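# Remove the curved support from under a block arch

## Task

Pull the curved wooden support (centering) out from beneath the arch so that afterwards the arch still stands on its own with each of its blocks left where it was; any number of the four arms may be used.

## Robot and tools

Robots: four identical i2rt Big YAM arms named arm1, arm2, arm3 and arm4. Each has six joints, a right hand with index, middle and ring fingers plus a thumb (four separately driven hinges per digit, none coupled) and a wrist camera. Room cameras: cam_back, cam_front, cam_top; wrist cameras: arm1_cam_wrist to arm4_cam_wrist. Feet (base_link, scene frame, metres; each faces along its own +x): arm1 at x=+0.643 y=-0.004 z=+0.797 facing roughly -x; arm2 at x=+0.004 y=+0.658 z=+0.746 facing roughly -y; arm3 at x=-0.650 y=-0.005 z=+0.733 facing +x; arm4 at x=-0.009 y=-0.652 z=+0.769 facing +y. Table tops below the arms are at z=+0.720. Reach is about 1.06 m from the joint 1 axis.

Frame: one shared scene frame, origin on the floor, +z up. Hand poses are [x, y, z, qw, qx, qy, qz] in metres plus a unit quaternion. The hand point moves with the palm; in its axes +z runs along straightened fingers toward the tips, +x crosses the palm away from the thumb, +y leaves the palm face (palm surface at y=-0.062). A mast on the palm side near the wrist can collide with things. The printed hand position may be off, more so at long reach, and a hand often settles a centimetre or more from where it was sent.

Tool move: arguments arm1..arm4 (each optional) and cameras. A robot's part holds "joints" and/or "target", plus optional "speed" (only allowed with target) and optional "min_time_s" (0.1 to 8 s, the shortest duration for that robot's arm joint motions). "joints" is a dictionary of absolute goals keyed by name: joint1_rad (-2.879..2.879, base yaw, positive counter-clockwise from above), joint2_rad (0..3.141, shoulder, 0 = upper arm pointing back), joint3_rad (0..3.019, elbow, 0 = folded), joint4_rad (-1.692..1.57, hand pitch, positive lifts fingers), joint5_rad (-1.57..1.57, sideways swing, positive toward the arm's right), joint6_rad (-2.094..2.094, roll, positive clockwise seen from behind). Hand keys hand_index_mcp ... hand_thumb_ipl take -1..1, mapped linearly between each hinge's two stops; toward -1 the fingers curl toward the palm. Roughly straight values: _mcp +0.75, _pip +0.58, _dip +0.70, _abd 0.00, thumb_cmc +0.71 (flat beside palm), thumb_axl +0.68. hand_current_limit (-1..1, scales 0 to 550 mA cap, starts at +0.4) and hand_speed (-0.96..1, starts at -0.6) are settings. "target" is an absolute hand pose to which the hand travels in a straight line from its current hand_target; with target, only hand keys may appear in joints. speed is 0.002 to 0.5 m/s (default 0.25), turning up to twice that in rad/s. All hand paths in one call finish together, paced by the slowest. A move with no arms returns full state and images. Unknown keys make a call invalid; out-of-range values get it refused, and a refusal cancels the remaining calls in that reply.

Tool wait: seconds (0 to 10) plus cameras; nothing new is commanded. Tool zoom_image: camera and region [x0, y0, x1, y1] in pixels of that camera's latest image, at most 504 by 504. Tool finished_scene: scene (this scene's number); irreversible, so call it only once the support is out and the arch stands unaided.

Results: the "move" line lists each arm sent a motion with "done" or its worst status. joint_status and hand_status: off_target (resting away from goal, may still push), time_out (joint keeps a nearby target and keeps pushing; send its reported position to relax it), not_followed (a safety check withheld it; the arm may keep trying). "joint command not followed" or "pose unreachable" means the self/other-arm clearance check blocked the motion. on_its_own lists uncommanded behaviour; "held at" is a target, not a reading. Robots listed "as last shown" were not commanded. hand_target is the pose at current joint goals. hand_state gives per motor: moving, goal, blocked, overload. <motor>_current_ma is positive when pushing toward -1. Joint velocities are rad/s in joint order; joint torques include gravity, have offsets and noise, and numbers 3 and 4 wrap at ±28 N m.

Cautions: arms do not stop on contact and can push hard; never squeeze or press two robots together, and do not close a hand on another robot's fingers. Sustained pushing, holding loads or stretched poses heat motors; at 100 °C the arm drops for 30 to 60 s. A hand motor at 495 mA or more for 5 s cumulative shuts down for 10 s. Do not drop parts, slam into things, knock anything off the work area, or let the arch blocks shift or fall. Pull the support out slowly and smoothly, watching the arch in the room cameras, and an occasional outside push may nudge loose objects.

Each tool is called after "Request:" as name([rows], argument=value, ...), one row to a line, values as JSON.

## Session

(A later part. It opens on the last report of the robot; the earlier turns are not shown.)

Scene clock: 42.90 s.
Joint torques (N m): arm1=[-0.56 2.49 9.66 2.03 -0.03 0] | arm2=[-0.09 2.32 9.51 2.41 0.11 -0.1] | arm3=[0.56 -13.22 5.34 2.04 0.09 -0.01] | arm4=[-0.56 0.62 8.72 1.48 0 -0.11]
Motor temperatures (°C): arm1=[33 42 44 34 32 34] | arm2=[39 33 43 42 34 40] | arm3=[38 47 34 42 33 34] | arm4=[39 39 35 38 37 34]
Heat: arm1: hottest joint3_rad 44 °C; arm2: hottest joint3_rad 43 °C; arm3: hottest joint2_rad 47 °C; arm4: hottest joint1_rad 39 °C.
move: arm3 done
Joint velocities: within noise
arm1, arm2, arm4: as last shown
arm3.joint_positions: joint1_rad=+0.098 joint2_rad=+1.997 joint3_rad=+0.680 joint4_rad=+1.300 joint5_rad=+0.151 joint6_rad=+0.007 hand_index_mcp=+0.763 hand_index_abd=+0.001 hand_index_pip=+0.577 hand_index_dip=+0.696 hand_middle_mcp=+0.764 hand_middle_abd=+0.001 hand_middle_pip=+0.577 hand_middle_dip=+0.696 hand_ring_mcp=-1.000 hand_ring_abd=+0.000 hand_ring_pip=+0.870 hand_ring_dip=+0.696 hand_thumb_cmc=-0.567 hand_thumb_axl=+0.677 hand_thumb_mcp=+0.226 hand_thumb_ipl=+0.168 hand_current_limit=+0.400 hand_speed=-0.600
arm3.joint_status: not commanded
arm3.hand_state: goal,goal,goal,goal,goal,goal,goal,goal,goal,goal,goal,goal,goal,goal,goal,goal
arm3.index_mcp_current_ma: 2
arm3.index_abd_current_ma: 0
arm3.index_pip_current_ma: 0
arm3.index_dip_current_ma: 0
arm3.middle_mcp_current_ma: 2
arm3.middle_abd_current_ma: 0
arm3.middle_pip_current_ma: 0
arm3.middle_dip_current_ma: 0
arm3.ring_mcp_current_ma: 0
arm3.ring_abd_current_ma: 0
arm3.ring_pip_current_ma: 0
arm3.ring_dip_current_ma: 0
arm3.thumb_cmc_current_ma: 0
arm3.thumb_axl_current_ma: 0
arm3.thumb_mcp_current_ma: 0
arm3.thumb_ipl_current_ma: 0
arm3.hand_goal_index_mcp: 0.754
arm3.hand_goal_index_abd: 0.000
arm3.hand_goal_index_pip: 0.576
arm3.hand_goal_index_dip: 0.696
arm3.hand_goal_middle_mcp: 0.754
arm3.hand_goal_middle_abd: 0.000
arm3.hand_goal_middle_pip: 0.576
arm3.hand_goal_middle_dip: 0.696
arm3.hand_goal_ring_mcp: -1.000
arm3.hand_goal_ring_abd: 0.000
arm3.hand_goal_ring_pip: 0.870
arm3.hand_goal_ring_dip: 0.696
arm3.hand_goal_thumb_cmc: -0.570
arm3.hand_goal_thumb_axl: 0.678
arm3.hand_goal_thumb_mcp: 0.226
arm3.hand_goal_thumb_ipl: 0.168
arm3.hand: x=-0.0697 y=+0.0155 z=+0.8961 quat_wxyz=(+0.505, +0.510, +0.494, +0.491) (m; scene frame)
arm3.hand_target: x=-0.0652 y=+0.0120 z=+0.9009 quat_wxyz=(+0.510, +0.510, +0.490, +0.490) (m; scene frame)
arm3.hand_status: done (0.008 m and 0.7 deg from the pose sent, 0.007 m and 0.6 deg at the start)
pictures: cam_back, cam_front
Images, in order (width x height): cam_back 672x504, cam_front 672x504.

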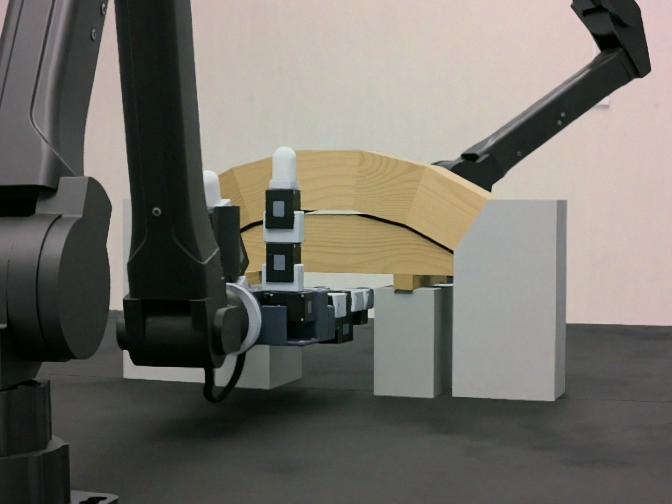

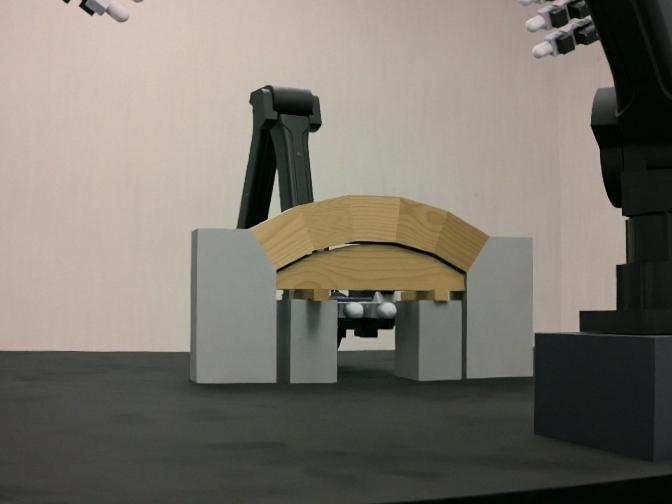

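Request:
move(arm3={"target": [-0.065, 0.012, 0.912, 0.51, 0.51, 0.49, 0.49], "speed": 0.03}, cameras=["cam_front", "cam_back"])

Request:
zoom_image(camera="cam_front", region=[320, 260, 420, 340])

Scene clock: 44.13 s.
Joint torques (N m): arm1=[-0.91 2.61 9.62 2.02 -0.05 -0.01] | arm2=[-0.09 2.32 9.52 2.41 0.11 -0.09] | arm3=[0.91 -13.74 5.38 2.09 0.11 0.01] | arm4=[-0.56 0.56 8.69 1.51 0 -0.12]
Motor temperatures (°C): arm1=[33 42 44 34 32 34] | arm2=[39 33 43 42 34 40] | arm3=[38 47 34 42 33 34] | arm4=[39 39 35 38 37 34]
Heat: arm1: hottest joint3_rad 44 °C; arm2: hottest joint3_rad 43 °C; arm3: hottest joint2_rad 47 °C; arm4: hottest joint1_rad 39 °C.
move: arm3 done
Joint velocities: within noise
arm1, arm2, arm4: as last shown
arm3.joint_positions: joint1_rad=+0.098 joint2_rad=+1.962 joint3_rad=+0.680 joint4_rad=+1.269 joint5_rad=+0.151 joint6_rad=+0.007 hand_index_mcp=+0.763 hand_index_abd=+0.001 hand_index_pip=+0.577 hand_index_dip=+0.696 hand_middle_mcp=+0.764 hand_middle_abd=+0.001 hand_middle_pip=+0.577 hand_middle_dip=+0.696 hand_ring_mcp=-1.000 hand_ring_abd=+0.000 hand_ring_pip=+0.870 hand_ring_dip=+0.696 hand_thumb_cmc=-0.567 hand_thumb_axl=+0.677 hand_thumb_mcp=+0.226 hand_thumb_ipl=+0.168 hand_current_limit=+0.400 hand_speed=-0.600
arm3.joint_status: not commanded
arm3.hand_state: goal,goal,goal,goal,goal,goal,goal,goal,goal,goal,goal,goal,goal,goal,goal,goal
arm3.index_mcp_current_ma: 2
arm3.index_abd_current_ma: 0
arm3.index_pip_current_ma: 0
arm3.index_dip_current_ma: 0
arm3.middle_mcp_current_ma: 2
arm3.middle_abd_current_ma: 0
arm3.middle_pip_current_ma: 0
arm3.middle_dip_current_ma: 0
arm3.ring_mcp_current_ma: 0
arm3.ring_abd_current_ma: 0
arm3.ring_pip_current_ma: 0
arm3.ring_dip_current_ma: 0
arm3.thumb_cmc_current_ma: 0
arm3.thumb_axl_current_ma: 0
arm3.thumb_mcp_current_ma: 0
arm3.thumb_ipl_current_ma: 0
arm3.hand_goal_index_mcp: 0.754
arm3.hand_goal_index_abd: 0.000
arm3.hand_goal_index_pip: 0.576
arm3.hand_goal_index_dip: 0.696
arm3.hand_goal_middle_mcp: 0.754
arm3.hand_goal_middle_abd: 0.000
arm3.hand_goal_middle_pip: 0.576
arm3.hand_goal_middle_dip: 0.696
arm3.hand_goal_ring_mcp: -1.000
arm3.hand_goal_ring_abd: 0.000
arm3.hand_goal_ring_pip: 0.870
arm3.hand_goal_ring_dip: 0.696
arm3.hand_goal_thumb_cmc: -0.570
arm3.hand_goal_thumb_axl: 0.678
arm3.hand_goal_thumb_mcp: 0.226
arm3.hand_goal_thumb_ipl: 0.168
arm3.hand: x=-0.0684 y=+0.0157 z=+0.9080 quat_wxyz=(+0.506, +0.509, +0.493, +0.492) (m; scene frame)
arm3.hand_target: x=-0.0652 y=+0.0120 z=+0.9119 quat_wxyz=(+0.510, +0.510, +0.490, +0.490) (m; scene frame)
arm3.hand_status: done (0.006 m and 0.6 deg from the pose sent, 0.017 m and 0.7 deg at the start)
pictures: cam_back, cam_front
Images, in order (width x height): cam_back 672x504, cam_front 672x504.

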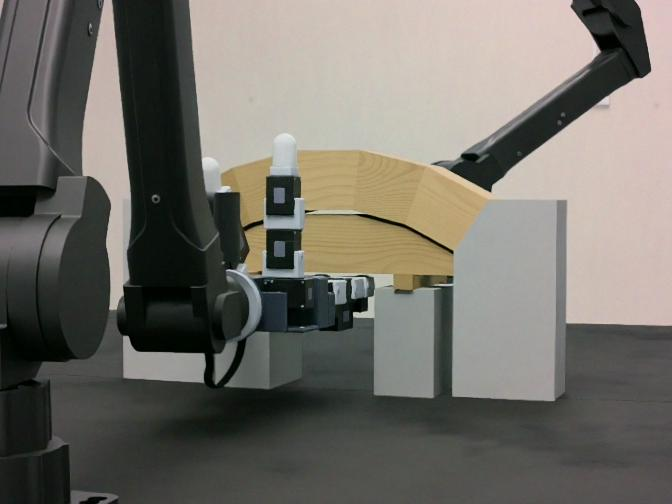

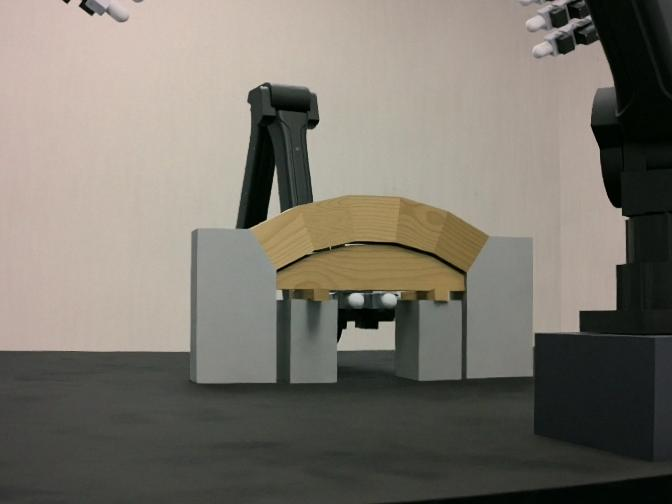

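Scaled by 5.040 from the camera's 672x504 image, which has a finer 960x720 frame.

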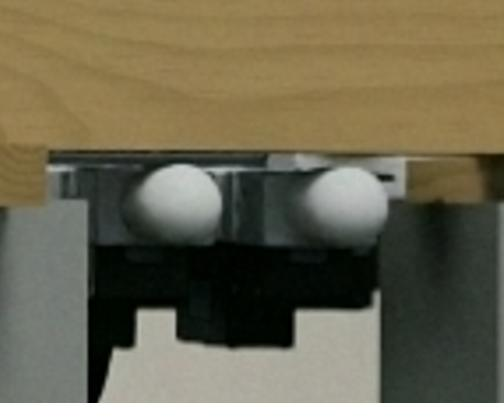

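Request:
move(arm3={"target": [-0.065, 0.012, 0.917, 0.51, 0.51, 0.49, 0.49], "speed": 0.02}, cameras=["cam_front"])

Request:
zoom_image(camera="cam_front", region=[320, 260, 420, 340])

Scene clock: 45.27 s.
Joint torques (N m): arm1=[-0.56 2.78 9.52 2.02 -0.06 -0.06] | arm2=[-0.09 2.32 9.52 2.41 0.11 -0.09] | arm3=[0.26 -13.51 5.26 2.07 0.04 0.01] | arm4=[-0.5 0.62 8.72 1.48 0 -0.11]
Motor temperatures (°C): arm1=[33 42 44 34 32 34] | arm2=[39 33 43 42 34 40] | arm3=[38 47 34 42 33 34] | arm4=[39 39 36 38 37 33]
Heat: arm1: hottest joint3_rad 44 °C; arm2: hottest joint3_rad 43 °C; arm3: hottest joint2_rad 47 °C; arm4: hottest joint1_rad 39 °C.
move: arm3 done
Joint velocities: within noise
arm1, arm2, arm4: as last shown
arm3.joint_positions: joint1_rad=+0.098 joint2_rad=+1.949 joint3_rad=+0.680 joint4_rad=+1.253 joint5_rad=+0.151 joint6_rad=+0.007 hand_index_mcp=+0.764 hand_index_abd=+0.001 hand_index_pip=+0.577 hand_index_dip=+0.696 hand_middle_mcp=+0.764 hand_middle_abd=+0.001 hand_middle_pip=+0.577 hand_middle_dip=+0.696 hand_ring_mcp=-1.000 hand_ring_abd=+0.000 hand_ring_pip=+0.870 hand_ring_dip=+0.696 hand_thumb_cmc=-0.567 hand_thumb_axl=+0.677 hand_thumb_mcp=+0.226 hand_thumb_ipl=+0.168 hand_current_limit=+0.400 hand_speed=-0.600
arm3.joint_status: not commanded
arm3.hand_state: goal,goal,goal,goal,goal,goal,goal,goal,goal,goal,goal,goal,goal,goal,goal,goal
arm3.index_mcp_current_ma: 2
arm3.index_abd_current_ma: 0
arm3.index_pip_current_ma: 0
arm3.index_dip_current_ma: 0
arm3.middle_mcp_current_ma: 2
arm3.middle_abd_current_ma: 0
arm3.middle_pip_current_ma: 0
arm3.middle_dip_current_ma: 0
arm3.ring_mcp_current_ma: 0
arm3.ring_abd_current_ma: 0
arm3.ring_pip_current_ma: 0
arm3.ring_dip_current_ma: 0
arm3.thumb_cmc_current_ma: 0
arm3.thumb_axl_current_ma: 0
arm3.thumb_mcp_current_ma: 0
arm3.thumb_ipl_current_ma: 0
arm3.hand_goal_index_mcp: 0.754
arm3.hand_goal_index_abd: 0.000
arm3.hand_goal_index_pip: 0.576
arm3.hand_goal_index_dip: 0.696
arm3.hand_goal_middle_mcp: 0.754
arm3.hand_goal_middle_abd: 0.000
arm3.hand_goal_middle_pip: 0.576
arm3.hand_goal_middle_dip: 0.696
arm3.hand_goal_ring_mcp: -1.000
arm3.hand_goal_ring_abd: 0.000
arm3.hand_goal_ring_pip: 0.870
arm3.hand_goal_ring_dip: 0.696
arm3.hand_goal_thumb_cmc: -0.570
arm3.hand_goal_thumb_axl: 0.678
arm3.hand_goal_thumb_mcp: 0.226
arm3.hand_goal_thumb_ipl: 0.168
arm3.hand: x=-0.0677 y=+0.0158 z=+0.9119 quat_wxyz=(+0.506, +0.510, +0.493, +0.491) (m; scene frame)
arm3.hand_target: x=-0.0651 y=+0.0121 z=+0.9170 quat_wxyz=(+0.510, +0.510, +0.490, +0.490) (m; scene frame)
arm3.hand_status: done (0.007 m and 0.6 deg from the pose sent, 0.010 m and 0.6 deg at the start)
pictures: cam_front
Images, in order (width x height): cam_front 672x504.

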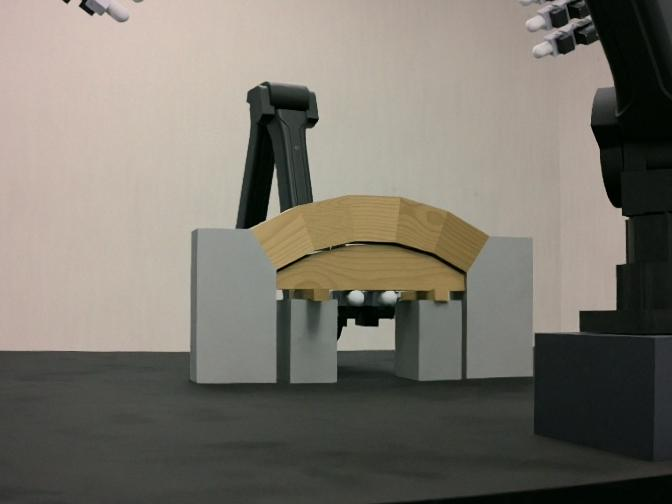

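Scaled by 5.040 from the camera's 672x504 image, which has a finer 960x720 frame.

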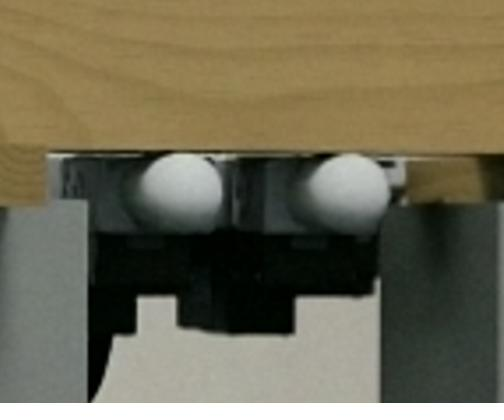

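Request:
move(arm1={"joints": {"joint1_rad": 0.0, "joint4_rad": -0.85, "joint5_rad": 0.0, "joint6_rad": 0.0, "hand_ring_mcp": -1.0, "hand_ring_pip": 0.87}, "min_time_s": 3})

Request:
move(arm1={"target": [0.30, 0.012, 1.05, -0.49, -0.49, 0.51, 0.51], "speed": 0.2}, cameras=["cam_top", "cam_front", "arm1_cam_wrist"])

Scene clock: 49.80 s.
Joint torques (N m): arm1=[0.38 2.43 9.68 2.65 0.15 -0.12] | arm2=[-0.09 2.26 9.52 2.4 0.11 -0.1] | arm3=[0.67 -13.68 5.26 2.06 0.11 0.03] | arm4=[-0.62 0.67 8.73 1.48 0.01 -0.11]
Motor temperatures (°C): arm1=[33 42 44 34 32 34] | arm2=[39 33 44 42 34 39] | arm3=[38 47 34 42 33 33] | arm4=[39 39 36 38 37 33]
Heat: arm1: hottest joint3_rad 44 °C; arm2: hottest joint3_rad 44 °C; arm3: hottest joint2_rad 47 °C; arm4: hottest joint1_rad 39 °C.
move: arm1 done
Joint velocities: within noise
arm1.joint_positions: joint1_rad=-0.008 joint2_rad=+0.597 joint3_rad=+1.445 joint4_rad=-0.866 joint5_rad=-0.003 joint6_rad=+0.010 hand_index_mcp=+0.761 hand_index_abd=+0.001 hand_index_pip=+0.577 hand_index_dip=+0.696 hand_middle_mcp=+0.762 hand_middle_abd=+0.001 hand_middle_pip=+0.577 hand_middle_dip=+0.696 hand_ring_mcp=-1.000 hand_ring_abd=+0.001 hand_ring_pip=+0.869 hand_ring_dip=+0.696 hand_thumb_cmc=+0.721 hand_thumb_axl=+0.677 hand_thumb_mcp=+0.226 hand_thumb_ipl=+0.168 hand_current_limit=+0.400 hand_speed=-0.600
arm1.joint_status: all done
arm1.hand_state: goal,goal,goal,goal,goal,goal,goal,goal,goal,goal,goal,goal,goal,goal,goal,goal
arm1.index_mcp_current_ma: 1
arm1.index_abd_current_ma: 0
arm1.index_pip_current_ma: 0
arm1.index_dip_current_ma: 0
arm1.middle_mcp_current_ma: 1
arm1.middle_abd_current_ma: 0
arm1.middle_pip_current_ma: 0
arm1.middle_dip_current_ma: 0
arm1.ring_mcp_current_ma: 0
arm1.ring_abd_current_ma: 0
arm1.ring_pip_current_ma: 0
arm1.ring_dip_current_ma: 0
arm1.thumb_cmc_current_ma: 1
arm1.thumb_axl_current_ma: 0
arm1.thumb_mcp_current_ma: 0
arm1.thumb_ipl_current_ma: 0
arm1.hand_goal_index_mcp: 0.754
arm1.hand_goal_index_abd: 0.000
arm1.hand_goal_index_pip: 0.576
arm1.hand_goal_index_dip: 0.696
arm1.hand_goal_middle_mcp: 0.754
arm1.hand_goal_middle_abd: 0.000
arm1.hand_goal_middle_pip: 0.576
arm1.hand_goal_middle_dip: 0.696
arm1.hand_goal_ring_mcp: -1.000
arm1.hand_goal_ring_abd: 0.000
arm1.hand_goal_ring_pip: 0.870
arm1.hand_goal_ring_dip: 0.696
arm1.hand_goal_thumb_cmc: 0.714
arm1.hand_goal_thumb_axl: 0.678
arm1.hand_goal_thumb_mcp: 0.226
arm1.hand_goal_thumb_ipl: 0.168
arm1.hand: x=+0.3921 y=+0.0278 z=+1.5624 quat_wxyz=(-0.487, -0.494, +0.517, +0.502) (m; scene frame)
arm1.hand_target: x=+0.4010 y=+0.0253 z=+1.5764 quat_wxyz=(-0.494, -0.488, +0.504, +0.513) (m; scene frame)
arm1.hand_status: not commanded
arm2, arm3, arm4: as last shown
pictures: none

Scene clock: 53.87 s.
Joint torques (N m): arm1=[-0.15 -0.91 5.9 2.67 0.11 -0.07] | arm2=[-0.15 2.32 9.52 2.41 0.11 -0.09] | arm3=[1.32 -13.63 5.3 2.1 0.1 0.01] | arm4=[-0.56 0.62 8.7 1.48 0 -0.12]
Motor temperatures (°C): arm1=[33 42 44 34 32 34] | arm2=[39 33 44 42 34 39] | arm3=[38 47 34 42 33 33] | arm4=[39 39 36 38 37 33]
Heat: arm1: hottest joint3_rad 44 °C; arm2: hottest joint3_rad 44 °C; arm3: hottest joint2_rad 47 °C; arm4: hottest joint1_rad 39 °C.
move: arm1 done
Joint velocities: within noise
arm1.joint_positions: joint1_rad=+0.104 joint2_rad=+1.046 joint3_rad=+0.052 joint4_rad=+1.006 joint5_rad=+0.114 joint6_rad=+0.009 hand_index_mcp=+0.762 hand_index_abd=+0.001 hand_index_pip=+0.577 hand_index_dip=+0.696 hand_middle_mcp=+0.763 hand_middle_abd=+0.001 hand_middle_pip=+0.577 hand_middle_dip=+0.696 hand_ring_mcp=-1.000 hand_ring_abd=+0.001 hand_ring_pip=+0.869 hand_ring_dip=+0.696 hand_thumb_cmc=+0.722 hand_thumb_axl=+0.677 hand_thumb_mcp=+0.226 hand_thumb_ipl=+0.168 hand_current_limit=+0.400 hand_speed=-0.600
arm1.joint_status: not commanded
arm1.hand_state: goal,goal,goal,goal,goal,goal,goal,goal,goal,goal,goal,goal,goal,goal,goal,goal
arm1.index_mcp_current_ma: 1
arm1.index_abd_current_ma: 0
arm1.index_pip_current_ma: 0
arm1.index_dip_current_ma: 0
arm1.middle_mcp_current_ma: 2
arm1.middle_abd_current_ma: 0
arm1.middle_pip_current_ma: 0
arm1.middle_dip_current_ma: 0
arm1.ring_mcp_current_ma: 0
arm1.ring_abd_current_ma: 0
arm1.ring_pip_current_ma: 0
arm1.ring_dip_current_ma: 0
arm1.thumb_cmc_current_ma: 1
arm1.thumb_axl_current_ma: 0
arm1.thumb_mcp_current_ma: 0
arm1.thumb_ipl_current_ma: 0
arm1.hand_goal_index_mcp: 0.754
arm1.hand_goal_index_abd: 0.000
arm1.hand_goal_index_pip: 0.576
arm1.hand_goal_index_dip: 0.696
arm1.hand_goal_middle_mcp: 0.754
arm1.hand_goal_middle_abd: 0.000
arm1.hand_goal_middle_pip: 0.576
arm1.hand_goal_middle_dip: 0.696
arm1.hand_goal_ring_mcp: -1.000
arm1.hand_goal_ring_abd: 0.000
arm1.hand_goal_ring_pip: 0.870
arm1.hand_goal_ring_dip: 0.696
arm1.hand_goal_thumb_cmc: 0.714
arm1.hand_goal_thumb_axl: 0.678
arm1.hand_goal_thumb_mcp: 0.226
arm1.hand_goal_thumb_ipl: 0.168
arm1.hand: x=+0.2973 y=+0.0146 z=+1.0556 quat_wxyz=(-0.493, -0.485, +0.511, +0.511) (m; scene frame)
arm1.hand_target: x=+0.3000 y=+0.0121 z=+1.0501 quat_wxyz=(-0.490, -0.490, +0.510, +0.510) (m; scene frame)
arm1.hand_status: done (0.007 m and 0.7 deg from the pose sent, 0.521 m and 1.3 deg at the start)
arm2, arm3, arm4: as last shown
pictures: arm1_cam_wrist, cam_front, cam_top
Images, in order (width x height): arm1_cam_wrist 672x504, cam_front 672x504, cam_top 672x504.

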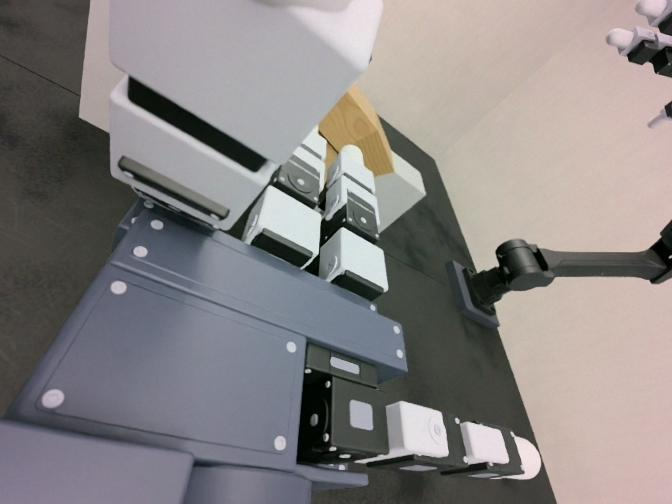

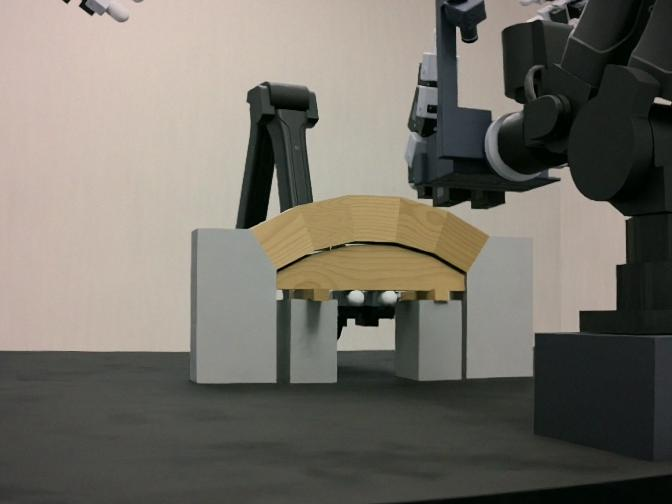

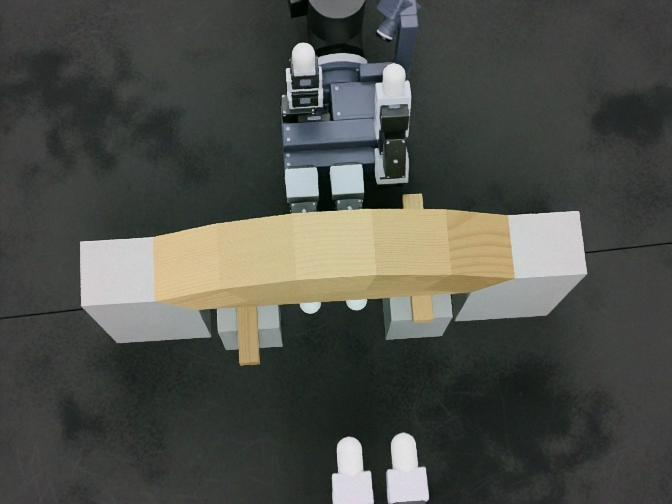

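Request:
move(arm1={"target": [0.25, 0.012, 0.938, -0.49, -0.49, 0.51, 0.51], "speed": 0.12}, cameras=["cam_top", "cam_front", "cam_back"])

Request:
zoom_image(camera="cam_front", region=[300, 180, 500, 340])

Request:
zoom_image(camera="cam_top", region=[230, 260, 470, 500])

Scene clock: 55.67 s.
Joint torques (N m): arm1=[-0.15 -6.77 1.46 2.65 0.18 0.09] | arm2=[-0.03 2.32 9.54 2.41 0.11 -0.09] | arm3=[0.5 -13.63 5.55 2.06 0.04 0.02] | arm4=[-0.62 0.56 8.7 1.47 0 -0.11]
Motor temperatures (°C): arm1=[33 42 44 34 32 34] | arm2=[39 33 44 42 34 39] | arm3=[38 47 34 42 33 33] | arm4=[39 39 36 38 37 33]
Heat: arm1: hottest joint3_rad 44 °C; arm2: hottest joint3_rad 44 °C; arm3: hottest joint2_rad 47 °C; arm4: hottest joint1_rad 39 °C.
move: arm1 off_target
Joint velocities: within noise
arm1.joint_positions: joint1_rad=+0.105 joint2_rad=+1.853 joint3_rad=+0.128 joint4_rad=+1.570 joint5_rad=+0.123 joint6_rad=+0.022 hand_index_mcp=+0.762 hand_index_abd=+0.001 hand_index_pip=+0.577 hand_index_dip=+0.696 hand_middle_mcp=+0.763 hand_middle_abd=+0.001 hand_middle_pip=+0.577 hand_middle_dip=+0.696 hand_ring_mcp=-1.000 hand_ring_abd=+0.001 hand_ring_pip=+0.869 hand_ring_dip=+0.696 hand_thumb_cmc=+0.722 hand_thumb_axl=+0.677 hand_thumb_mcp=+0.226 hand_thumb_ipl=+0.168 hand_current_limit=+0.400 hand_speed=-0.600
arm1.joint_status: not commanded
arm1.hand_state: goal,goal,goal,goal,goal,goal,goal,goal,goal,goal,goal,goal,goal,goal,goal,goal
arm1.index_mcp_current_ma: 1
arm1.index_abd_current_ma: 0
arm1.index_pip_current_ma: 0
arm1.index_dip_current_ma: 0
arm1.middle_mcp_current_ma: 2
arm1.middle_abd_current_ma: 0
arm1.middle_pip_current_ma: 0
arm1.middle_dip_current_ma: 0
arm1.ring_mcp_current_ma: 0
arm1.ring_abd_current_ma: 0
arm1.ring_pip_current_ma: 0
arm1.ring_dip_current_ma: 0
arm1.thumb_cmc_current_ma: 1
arm1.thumb_axl_current_ma: 0
arm1.thumb_mcp_current_ma: 0
arm1.thumb_ipl_current_ma: 0
arm1.hand_goal_index_mcp: 0.754
arm1.hand_goal_index_abd: 0.000
arm1.hand_goal_index_pip: 0.576
arm1.hand_goal_index_dip: 0.696
arm1.hand_goal_middle_mcp: 0.754
arm1.hand_goal_middle_abd: 0.000
arm1.hand_goal_middle_pip: 0.576
arm1.hand_goal_middle_dip: 0.696
arm1.hand_goal_ring_mcp: -1.000
arm1.hand_goal_ring_abd: 0.000
arm1.hand_goal_ring_pip: 0.870
arm1.hand_goal_ring_dip: 0.696
arm1.hand_goal_thumb_cmc: 0.714
arm1.hand_goal_thumb_axl: 0.678
arm1.hand_goal_thumb_mcp: 0.226
arm1.hand_goal_thumb_ipl: 0.168
arm1.hand: x=+0.2525 y=+0.0139 z=+0.9391 quat_wxyz=(-0.446, -0.523, +0.552, +0.471) (m; scene frame)
arm1.hand_target: x=+0.2497 y=+0.0119 z=+0.9388 quat_wxyz=(-0.453, -0.519, +0.552, +0.470) (m; scene frame)
arm1.hand_status: off_target (0.003 m and 9.1 deg from the pose sent, 0.127 m and 0.7 deg at the start; a joint's target at an end of its range on 28 of 49 steps)
arm2, arm3, arm4: as last shown
pictures: cam_back, cam_front, cam_top
Images, in order (width x height): cam_back 672x504, cam_front 672x504, cam_top 672x504.

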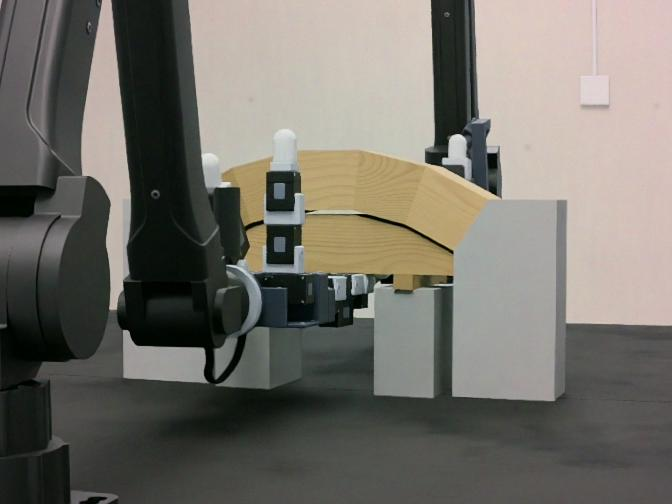

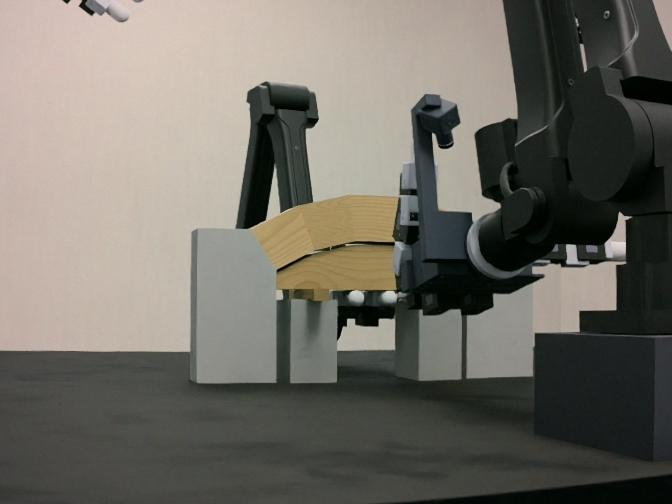

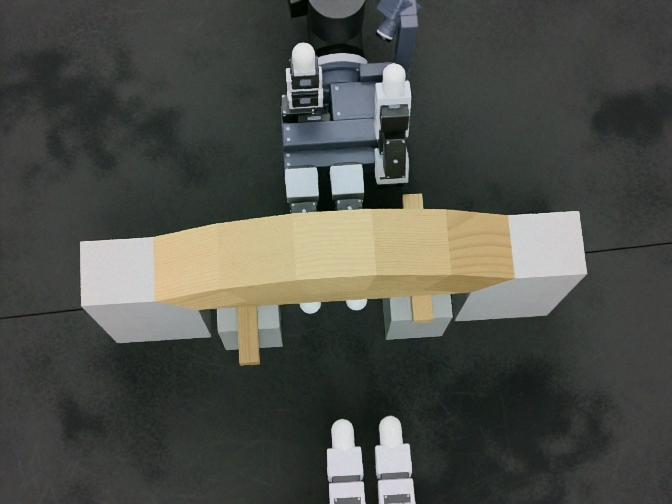

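Scaled by 2.520 from the camera's 672x504 image, which has a finer 960x720 frame.

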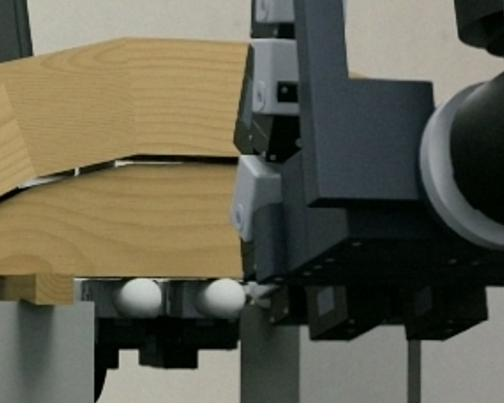

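Scaled by 2.100 from the camera's 672x504 image, which has a finer 960x720 frame.

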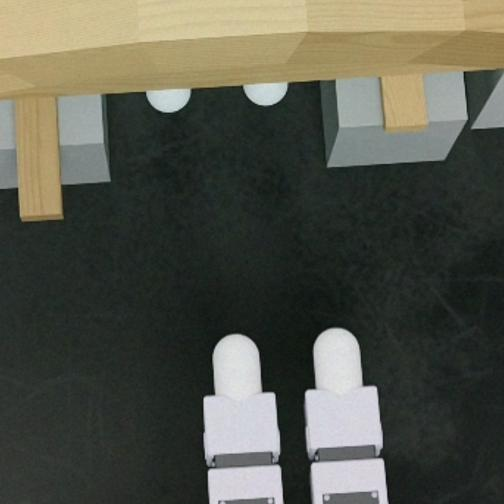

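Request:
move(arm1={"target": [0.21, -0.008, 0.938, -0.49, -0.49, 0.51, 0.51], "speed": 0.08}, cameras=["cam_top", "cam_front", "cam_back"])

Request:
zoom_image(camera="cam_front", region=[300, 180, 500, 340])

Request:
zoom_image(camera="cam_top", region=[230, 240, 470, 480])

Scene clock: 58.30 s.
Joint torques (N m): arm1=[-0.21 -8 2.14 2.65 0.14 -0.03] | arm2=[-0.09 2.32 9.52 2.4 0.11 -0.09] | arm3=[0.03 -13.68 5.38 2.22 0.08 0.01] | arm4=[-0.62 0.67 8.7 1.48 0.01 -0.12]
Motor temperatures (°C): arm1=[33 42 44 34 32 34] | arm2=[39 33 44 42 34 39] | arm3=[38 47 34 42 33 33] | arm4=[39 39 36 38 37 33]
Heat: arm1: hottest joint3_rad 44 °C; arm2: hottest joint3_rad 44 °C; arm3: hottest joint2_rad 47 °C; arm4: hottest joint1_rad 39 °C.
move: arm1 off_target
Joint velocities: within noise
arm1.joint_positions: joint1_rad=+0.167 joint2_rad=+1.916 joint3_rad=+0.253 joint4_rad=+1.570 joint5_rad=+0.183 joint6_rad=+0.022 hand_index_mcp=+0.762 hand_index_abd=+0.001 hand_index_pip=+0.577 hand_index_dip=+0.696 hand_middle_mcp=+0.763 hand_middle_abd=+0.001 hand_middle_pip=+0.577 hand_middle_dip=+0.696 hand_ring_mcp=-1.000 hand_ring_abd=+0.001 hand_ring_pip=+0.869 hand_ring_dip=+0.696 hand_thumb_cmc=+0.722 hand_thumb_axl=+0.677 hand_thumb_mcp=+0.226 hand_thumb_ipl=+0.168 hand_current_limit=+0.400 hand_speed=-0.600
arm1.joint_status: not commanded
arm1.hand_state: goal,goal,goal,goal,goal,goal,goal,goal,goal,goal,goal,goal,goal,goal,goal,goal
arm1.index_mcp_current_ma: 1
arm1.index_abd_current_ma: 0
arm1.index_pip_current_ma: 0
arm1.index_dip_current_ma: 0
arm1.middle_mcp_current_ma: 2
arm1.middle_abd_current_ma: 0
arm1.middle_pip_current_ma: 0
arm1.middle_dip_current_ma: 0
arm1.ring_mcp_current_ma: 0
arm1.ring_abd_current_ma: 0
arm1.ring_pip_current_ma: 0
arm1.ring_dip_current_ma: 0
arm1.thumb_cmc_current_ma: 1
arm1.thumb_axl_current_ma: 0
arm1.thumb_mcp_current_ma: 0
arm1.thumb_ipl_current_ma: 0
arm1.hand_goal_index_mcp: 0.754
arm1.hand_goal_index_abd: 0.000
arm1.hand_goal_index_pip: 0.576
arm1.hand_goal_index_dip: 0.696
arm1.hand_goal_middle_mcp: 0.754
arm1.hand_goal_middle_abd: 0.000
arm1.hand_goal_middle_pip: 0.576
arm1.hand_goal_middle_dip: 0.696
arm1.hand_goal_ring_mcp: -1.000
arm1.hand_goal_ring_abd: 0.000
arm1.hand_goal_ring_pip: 0.870
arm1.hand_goal_ring_dip: 0.696
arm1.hand_goal_thumb_cmc: 0.714
arm1.hand_goal_thumb_axl: 0.678
arm1.hand_goal_thumb_mcp: 0.226
arm1.hand_goal_thumb_ipl: 0.168
arm1.hand: x=+0.2127 y=-0.0054 z=+0.9406 quat_wxyz=(-0.464, -0.509, +0.537, +0.487) (m; scene frame)
arm1.hand_target: x=+0.2097 y=-0.0081 z=+0.9387 quat_wxyz=(-0.468, -0.507, +0.536, +0.487) (m; scene frame)
arm1.hand_status: off_target (0.005 m and 5.5 deg from the pose sent, 0.048 m and 9.1 deg at the start; a joint's target at an end of its range on 44 of 44 steps)
arm2.joint_positions: joint1_rad=+0.026 joint2_rad=+0.643 joint3_rad=+1.411 joint4_rad=-1.287 joint5_rad=+0.093 joint6_rad=+1.162 hand_index_mcp=+0.755 hand_index_abd=+0.000 hand_index_pip=+0.577 hand_index_dip=+0.696 hand_middle_mcp=+0.755 hand_middle_abd=+0.000 hand_middle_pip=+0.577 hand_middle_dip=+0.696 hand_ring_mcp=+0.755 hand_ring_abd=+0.000 hand_ring_pip=+0.577 hand_ring_dip=+0.696 hand_thumb_cmc=+0.715 hand_thumb_axl=+0.677 hand_thumb_mcp=+0.226 hand_thumb_ipl=+0.168 hand_current_limit=+0.400 hand_speed=-0.600
arm2.joint_status: not commanded
arm2.hand_state: goal,goal,goal,goal,goal,goal,goal,goal,goal,goal,goal,goal,goal,goal,goal,goal
arm2.index_mcp_current_ma: 0
arm2.index_abd_current_ma: 0
arm2.index_pip_current_ma: 0
arm2.index_dip_current_ma: 0
arm2.middle_mcp_current_ma: 0
arm2.middle_abd_current_ma: 0
arm2.middle_pip_current_ma: 0
arm2.middle_dip_current_ma: 0
arm2.ring_mcp_current_ma: 0
arm2.ring_abd_current_ma: 0
arm2.ring_pip_current_ma: 0
arm2.ring_dip_current_ma: 0
arm2.thumb_cmc_current_ma: 0
arm2.thumb_axl_current_ma: 0
arm2.thumb_mcp_current_ma: 0
arm2.thumb_ipl_current_ma: 0
arm2.hand_goal_index_mcp: 0.754
arm2.hand_goal_index_abd: 0.000
arm2.hand_goal_index_pip: 0.576
arm2.hand_goal_index_dip: 0.696
arm2.hand_goal_middle_mcp: 0.754
arm2.hand_goal_middle_abd: 0.000
arm2.hand_goal_middle_pip: 0.576
arm2.hand_goal_middle_dip: 0.696
arm2.hand_goal_ring_mcp: 0.754
arm2.hand_goal_ring_abd: 0.000
arm2.hand_goal_ring_pip: 0.576
arm2.hand_goal_ring_dip: 0.696
arm2.hand_goal_thumb_cmc: 0.714
arm2.hand_goal_thumb_axl: 0.678
arm2.hand_goal_thumb_mcp: 0.226
arm2.hand_goal_thumb_ipl: 0.168
arm2.hand: x=-0.1014 y=+0.4106 z=+1.3164 quat_wxyz=(+0.442, +0.708, -0.495, +0.241) (m; scene frame)
arm2.hand_target: x=-0.1015 y=+0.4137 z=+1.3285 quat_wxyz=(+0.451, +0.702, -0.492, +0.248) (m; scene frame)
arm2.hand_status: not commanded
arm3: as last shown
arm4.joint_positions: joint1_rad=+0.002 joint2_rad=+0.640 joint3_rad=+1.352 joint4_rad=-1.260 joint5_rad=-0.057 joint6_rad=+1.182 hand_index_mcp=+0.754 hand_index_abd=+0.000 hand_index_pip=+0.577 hand_index_dip=+0.696 hand_middle_mcp=+0.754 hand_middle_abd=+0.000 hand_middle_pip=+0.577 hand_middle_dip=+0.696 hand_ring_mcp=+0.754 hand_ring_abd=+0.000 hand_ring_pip=+0.577 hand_ring_dip=+0.696 hand_thumb_cmc=+0.714 hand_thumb_axl=+0.677 hand_thumb_mcp=+0.226 hand_thumb_ipl=+0.168 hand_current_limit=+0.400 hand_speed=-0.600
arm4.joint_status: not commanded
arm4.hand_state: goal,goal,goal,goal,goal,goal,goal,goal,goal,goal,goal,goal,goal,goal,goal,goal
arm4.index_mcp_current_ma: 0
arm4.index_abd_current_ma: 0
arm4.index_pip_current_ma: 0
arm4.index_dip_current_ma: 0
arm4.middle_mcp_current_ma: 0
arm4.middle_abd_current_ma: 0
arm4.middle_pip_current_ma: 0
arm4.middle_dip_current_ma: 0
arm4.ring_mcp_current_ma: 0
arm4.ring_abd_current_ma: 0
arm4.ring_pip_current_ma: 0
arm4.ring_dip_current_ma: 0
arm4.thumb_cmc_current_ma: 0
arm4.thumb_axl_current_ma: 0
arm4.thumb_mcp_current_ma: 0
arm4.thumb_ipl_current_ma: 0
arm4.hand_goal_index_mcp: 0.754
arm4.hand_goal_index_abd: 0.000
arm4.hand_goal_index_pip: 0.576
arm4.hand_goal_index_dip: 0.696
arm4.hand_goal_middle_mcp: 0.754
arm4.hand_goal_middle_abd: 0.000
arm4.hand_goal_middle_pip: 0.576
arm4.hand_goal_middle_dip: 0.696
arm4.hand_goal_ring_mcp: 0.754
arm4.hand_goal_ring_abd: 0.000
arm4.hand_goal_ring_pip: 0.576
arm4.hand_goal_ring_dip: 0.696
arm4.hand_goal_thumb_cmc: 0.714
arm4.hand_goal_thumb_axl: 0.678
arm4.hand_goal_thumb_mcp: 0.226
arm4.hand_goal_thumb_ipl: 0.168
arm4.hand: x=+0.0525 y=-0.3823 z=+1.3097 quat_wxyz=(-0.296, +0.459, +0.741, +0.392) (m; scene frame)
arm4.hand_target: x=+0.0524 y=-0.3847 z=+1.3217 quat_wxyz=(-0.302, +0.455, +0.736, +0.401) (m; scene frame)
arm4.hand_status: not commanded
pictures: cam_back, cam_front, cam_top
Images, in order (width x height): cam_back 672x504, cam_front 672x504, cam_top 672x504.

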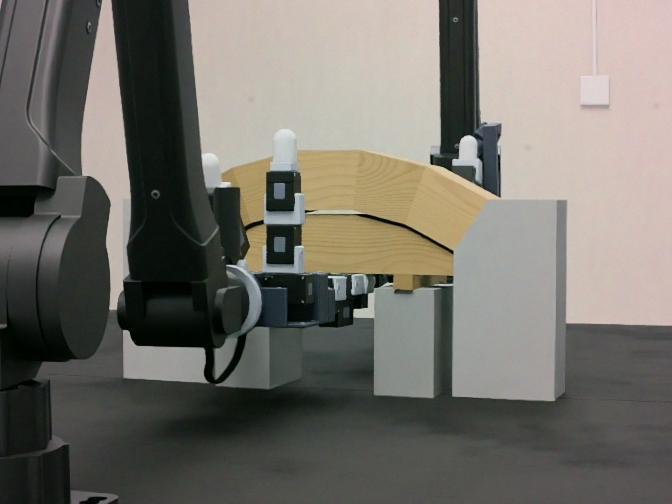

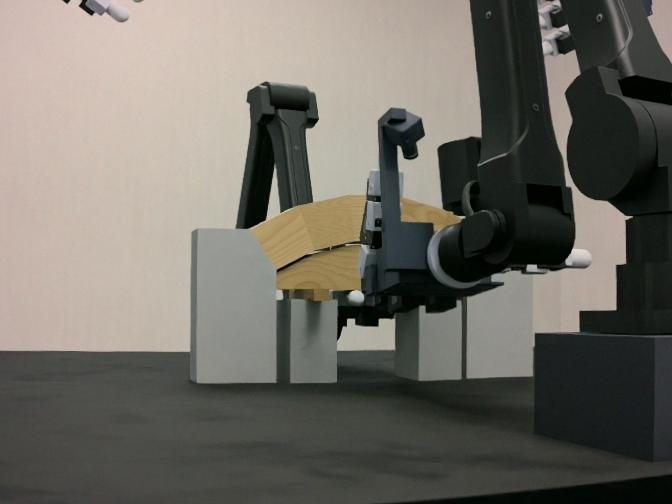

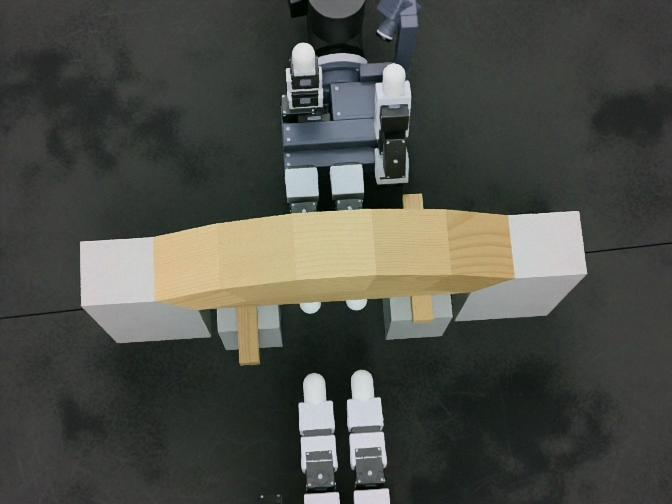

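Scaled by 2.520 from the camera's 672x504 image, which has a finer 960x720 frame.

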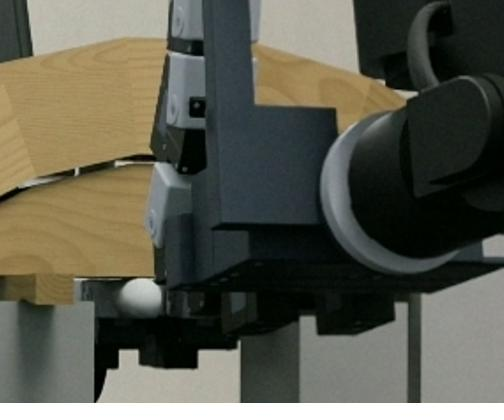

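Scaled by 2.100 from the camera's 672x504 image, which has a finer 960x720 frame.

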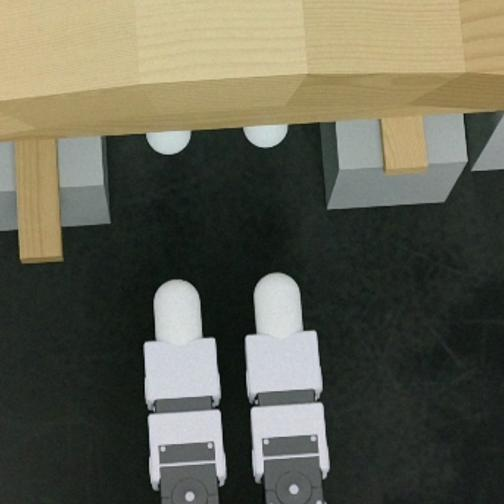

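Request:
zoom_image(camera="cam_back", region=[320, 240, 440, 340])

Scaled by 4.200 from the camera's 672x504 image, which has a finer 960x720 frame.

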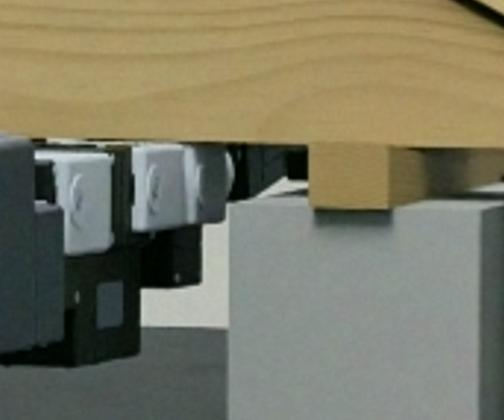

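Request:
move(arm1={"target": [0.157, -0.006, 0.943, -0.49, -0.49, 0.51, 0.51], "speed": 0.06}, cameras=["cam_top", "cam_front", "cam_back"])

Request:
zoom_image(camera="cam_front", region=[270, 180, 470, 340])

Request:
zoom_image(camera="cam_top", region=[230, 200, 470, 440])

Request:
zoom_image(camera="cam_back", region=[320, 240, 440, 340])

Scene clock: 60.37 s.
Joint torques (N m): arm1=[-1.49 -10.29 3.1 2.52 -0.15 -0.1] | arm2=[-0.09 2.32 9.52 2.4 0.11 -0.09] | arm3=[0.67 -14.15 5.45 1.95 0.03 -0.05] | arm4=[-0.62 0.56 8.7 1.5 0.01 -0.12]
Motor temperatures (°C): arm1=[33 42 44 34 32 34] | arm2=[39 33 44 42 34 39] | arm3=[38 47 34 42 33 33] | arm4=[39 39 36 38 36 33]
Heat: arm1: hottest joint3_rad 44 °C; arm2: hottest joint3_rad 44 °C; arm3: hottest joint2_rad 47 °C; arm4: hottest joint1_rad 39 °C.
move: arm1 done
Joint velocities: arm1=[within noise] | arm2=[-0.005 -0.005 -0.002 -0.002 -0.154 -0.051] | arm3=[within noise] | arm4=[within noise]
arm1.joint_positions: joint1_rad=+0.143 joint2_rad=+1.988 joint3_rad=+0.412 joint4_rad=+1.570 joint5_rad=+0.144 joint6_rad=+0.012 hand_index_mcp=+0.762 hand_index_abd=+0.001 hand_index_pip=+0.577 hand_index_dip=+0.696 hand_middle_mcp=+0.763 hand_middle_abd=+0.001 hand_middle_pip=+0.577 hand_middle_dip=+0.696 hand_ring_mcp=-1.000 hand_ring_abd=+0.001 hand_ring_pip=+0.869 hand_ring_dip=+0.696 hand_thumb_cmc=+0.722 hand_thumb_axl=+0.677 hand_thumb_mcp=+0.226 hand_thumb_ipl=+0.168 hand_current_limit=+0.400 hand_speed=-0.600
arm1.joint_status: not commanded
arm1.hand_state: goal,goal,goal,goal,goal,goal,goal,goal,goal,goal,goal,goal,goal,goal,goal,goal
arm1.index_mcp_current_ma: 1
arm1.index_abd_current_ma: 0
arm1.index_pip_current_ma: 0
arm1.index_dip_current_ma: 0
arm1.middle_mcp_current_ma: 2
arm1.middle_abd_current_ma: 0
arm1.middle_pip_current_ma: 0
arm1.middle_dip_current_ma: 0
arm1.ring_mcp_current_ma: 0
arm1.ring_abd_current_ma: 0
arm1.ring_pip_current_ma: 0
arm1.ring_dip_current_ma: 0
arm1.thumb_cmc_current_ma: 1
arm1.thumb_axl_current_ma: 0
arm1.thumb_mcp_current_ma: 0
arm1.thumb_ipl_current_ma: 0
arm1.hand_goal_index_mcp: 0.754
arm1.hand_goal_index_abd: 0.000
arm1.hand_goal_index_pip: 0.576
arm1.hand_goal_index_dip: 0.696
arm1.hand_goal_middle_mcp: 0.754
arm1.hand_goal_middle_abd: 0.000
arm1.hand_goal_middle_pip: 0.576
arm1.hand_goal_middle_dip: 0.696
arm1.hand_goal_ring_mcp: -1.000
arm1.hand_goal_ring_abd: 0.000
arm1.hand_goal_ring_pip: 0.870
arm1.hand_goal_ring_dip: 0.696
arm1.hand_goal_thumb_cmc: 0.714
arm1.hand_goal_thumb_axl: 0.678
arm1.hand_goal_thumb_mcp: 0.226
arm1.hand_goal_thumb_ipl: 0.168
arm1.hand: x=+0.1612 y=-0.0080 z=+0.9454 quat_wxyz=(-0.491, -0.491, +0.514, +0.504) (m; scene frame)
arm1.hand_target: x=+0.1572 y=-0.0060 z=+0.9429 quat_wxyz=(-0.490, -0.490, +0.510, +0.510) (m; scene frame)
arm1.hand_status: done (0.005 m and 0.8 deg from the pose sent, 0.056 m and 5.5 deg at the start; a joint's target at an end of its range on 42 of 44 steps)
arm2, arm3, arm4: as last shown
pictures: cam_back, cam_front, cam_top
Images, in order (width x height): cam_back 672x504, cam_front 672x504, cam_top 672x504.

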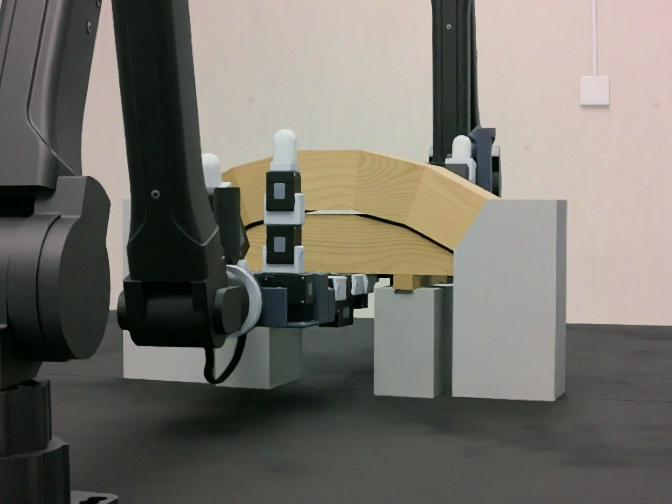

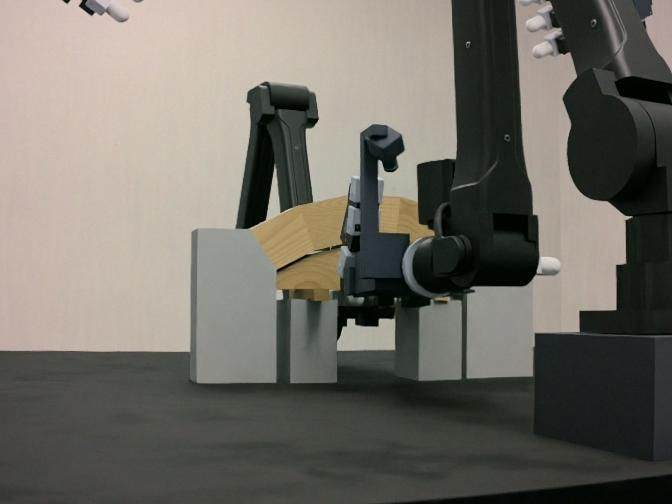

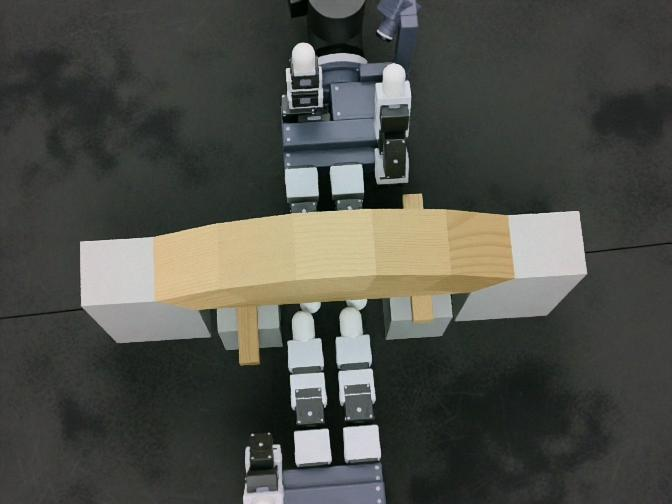

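Scaled by 2.520 from the camera's 672x504 image, which has a finer 960x720 frame.

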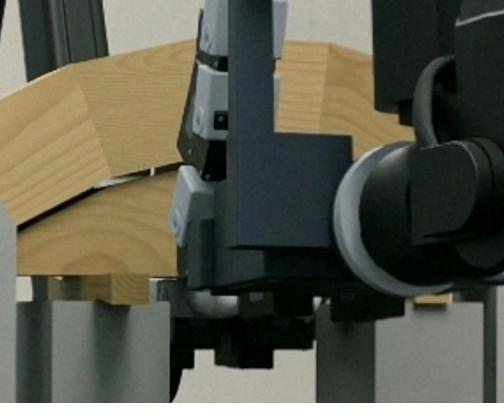

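Scaled by 2.100 from the camera's 672x504 image, which has a finer 960x720 frame.

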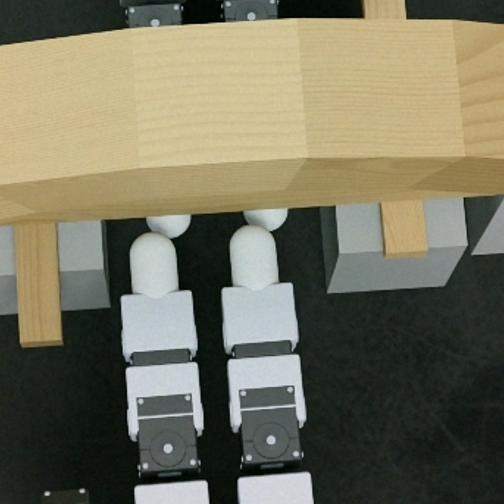

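Scaled by 4.200 from the camera's 672x504 image, which has a finer 960x720 frame.

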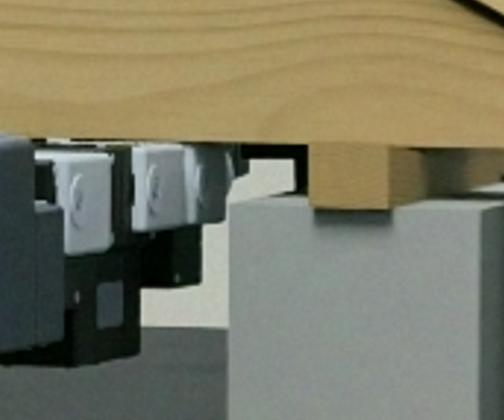

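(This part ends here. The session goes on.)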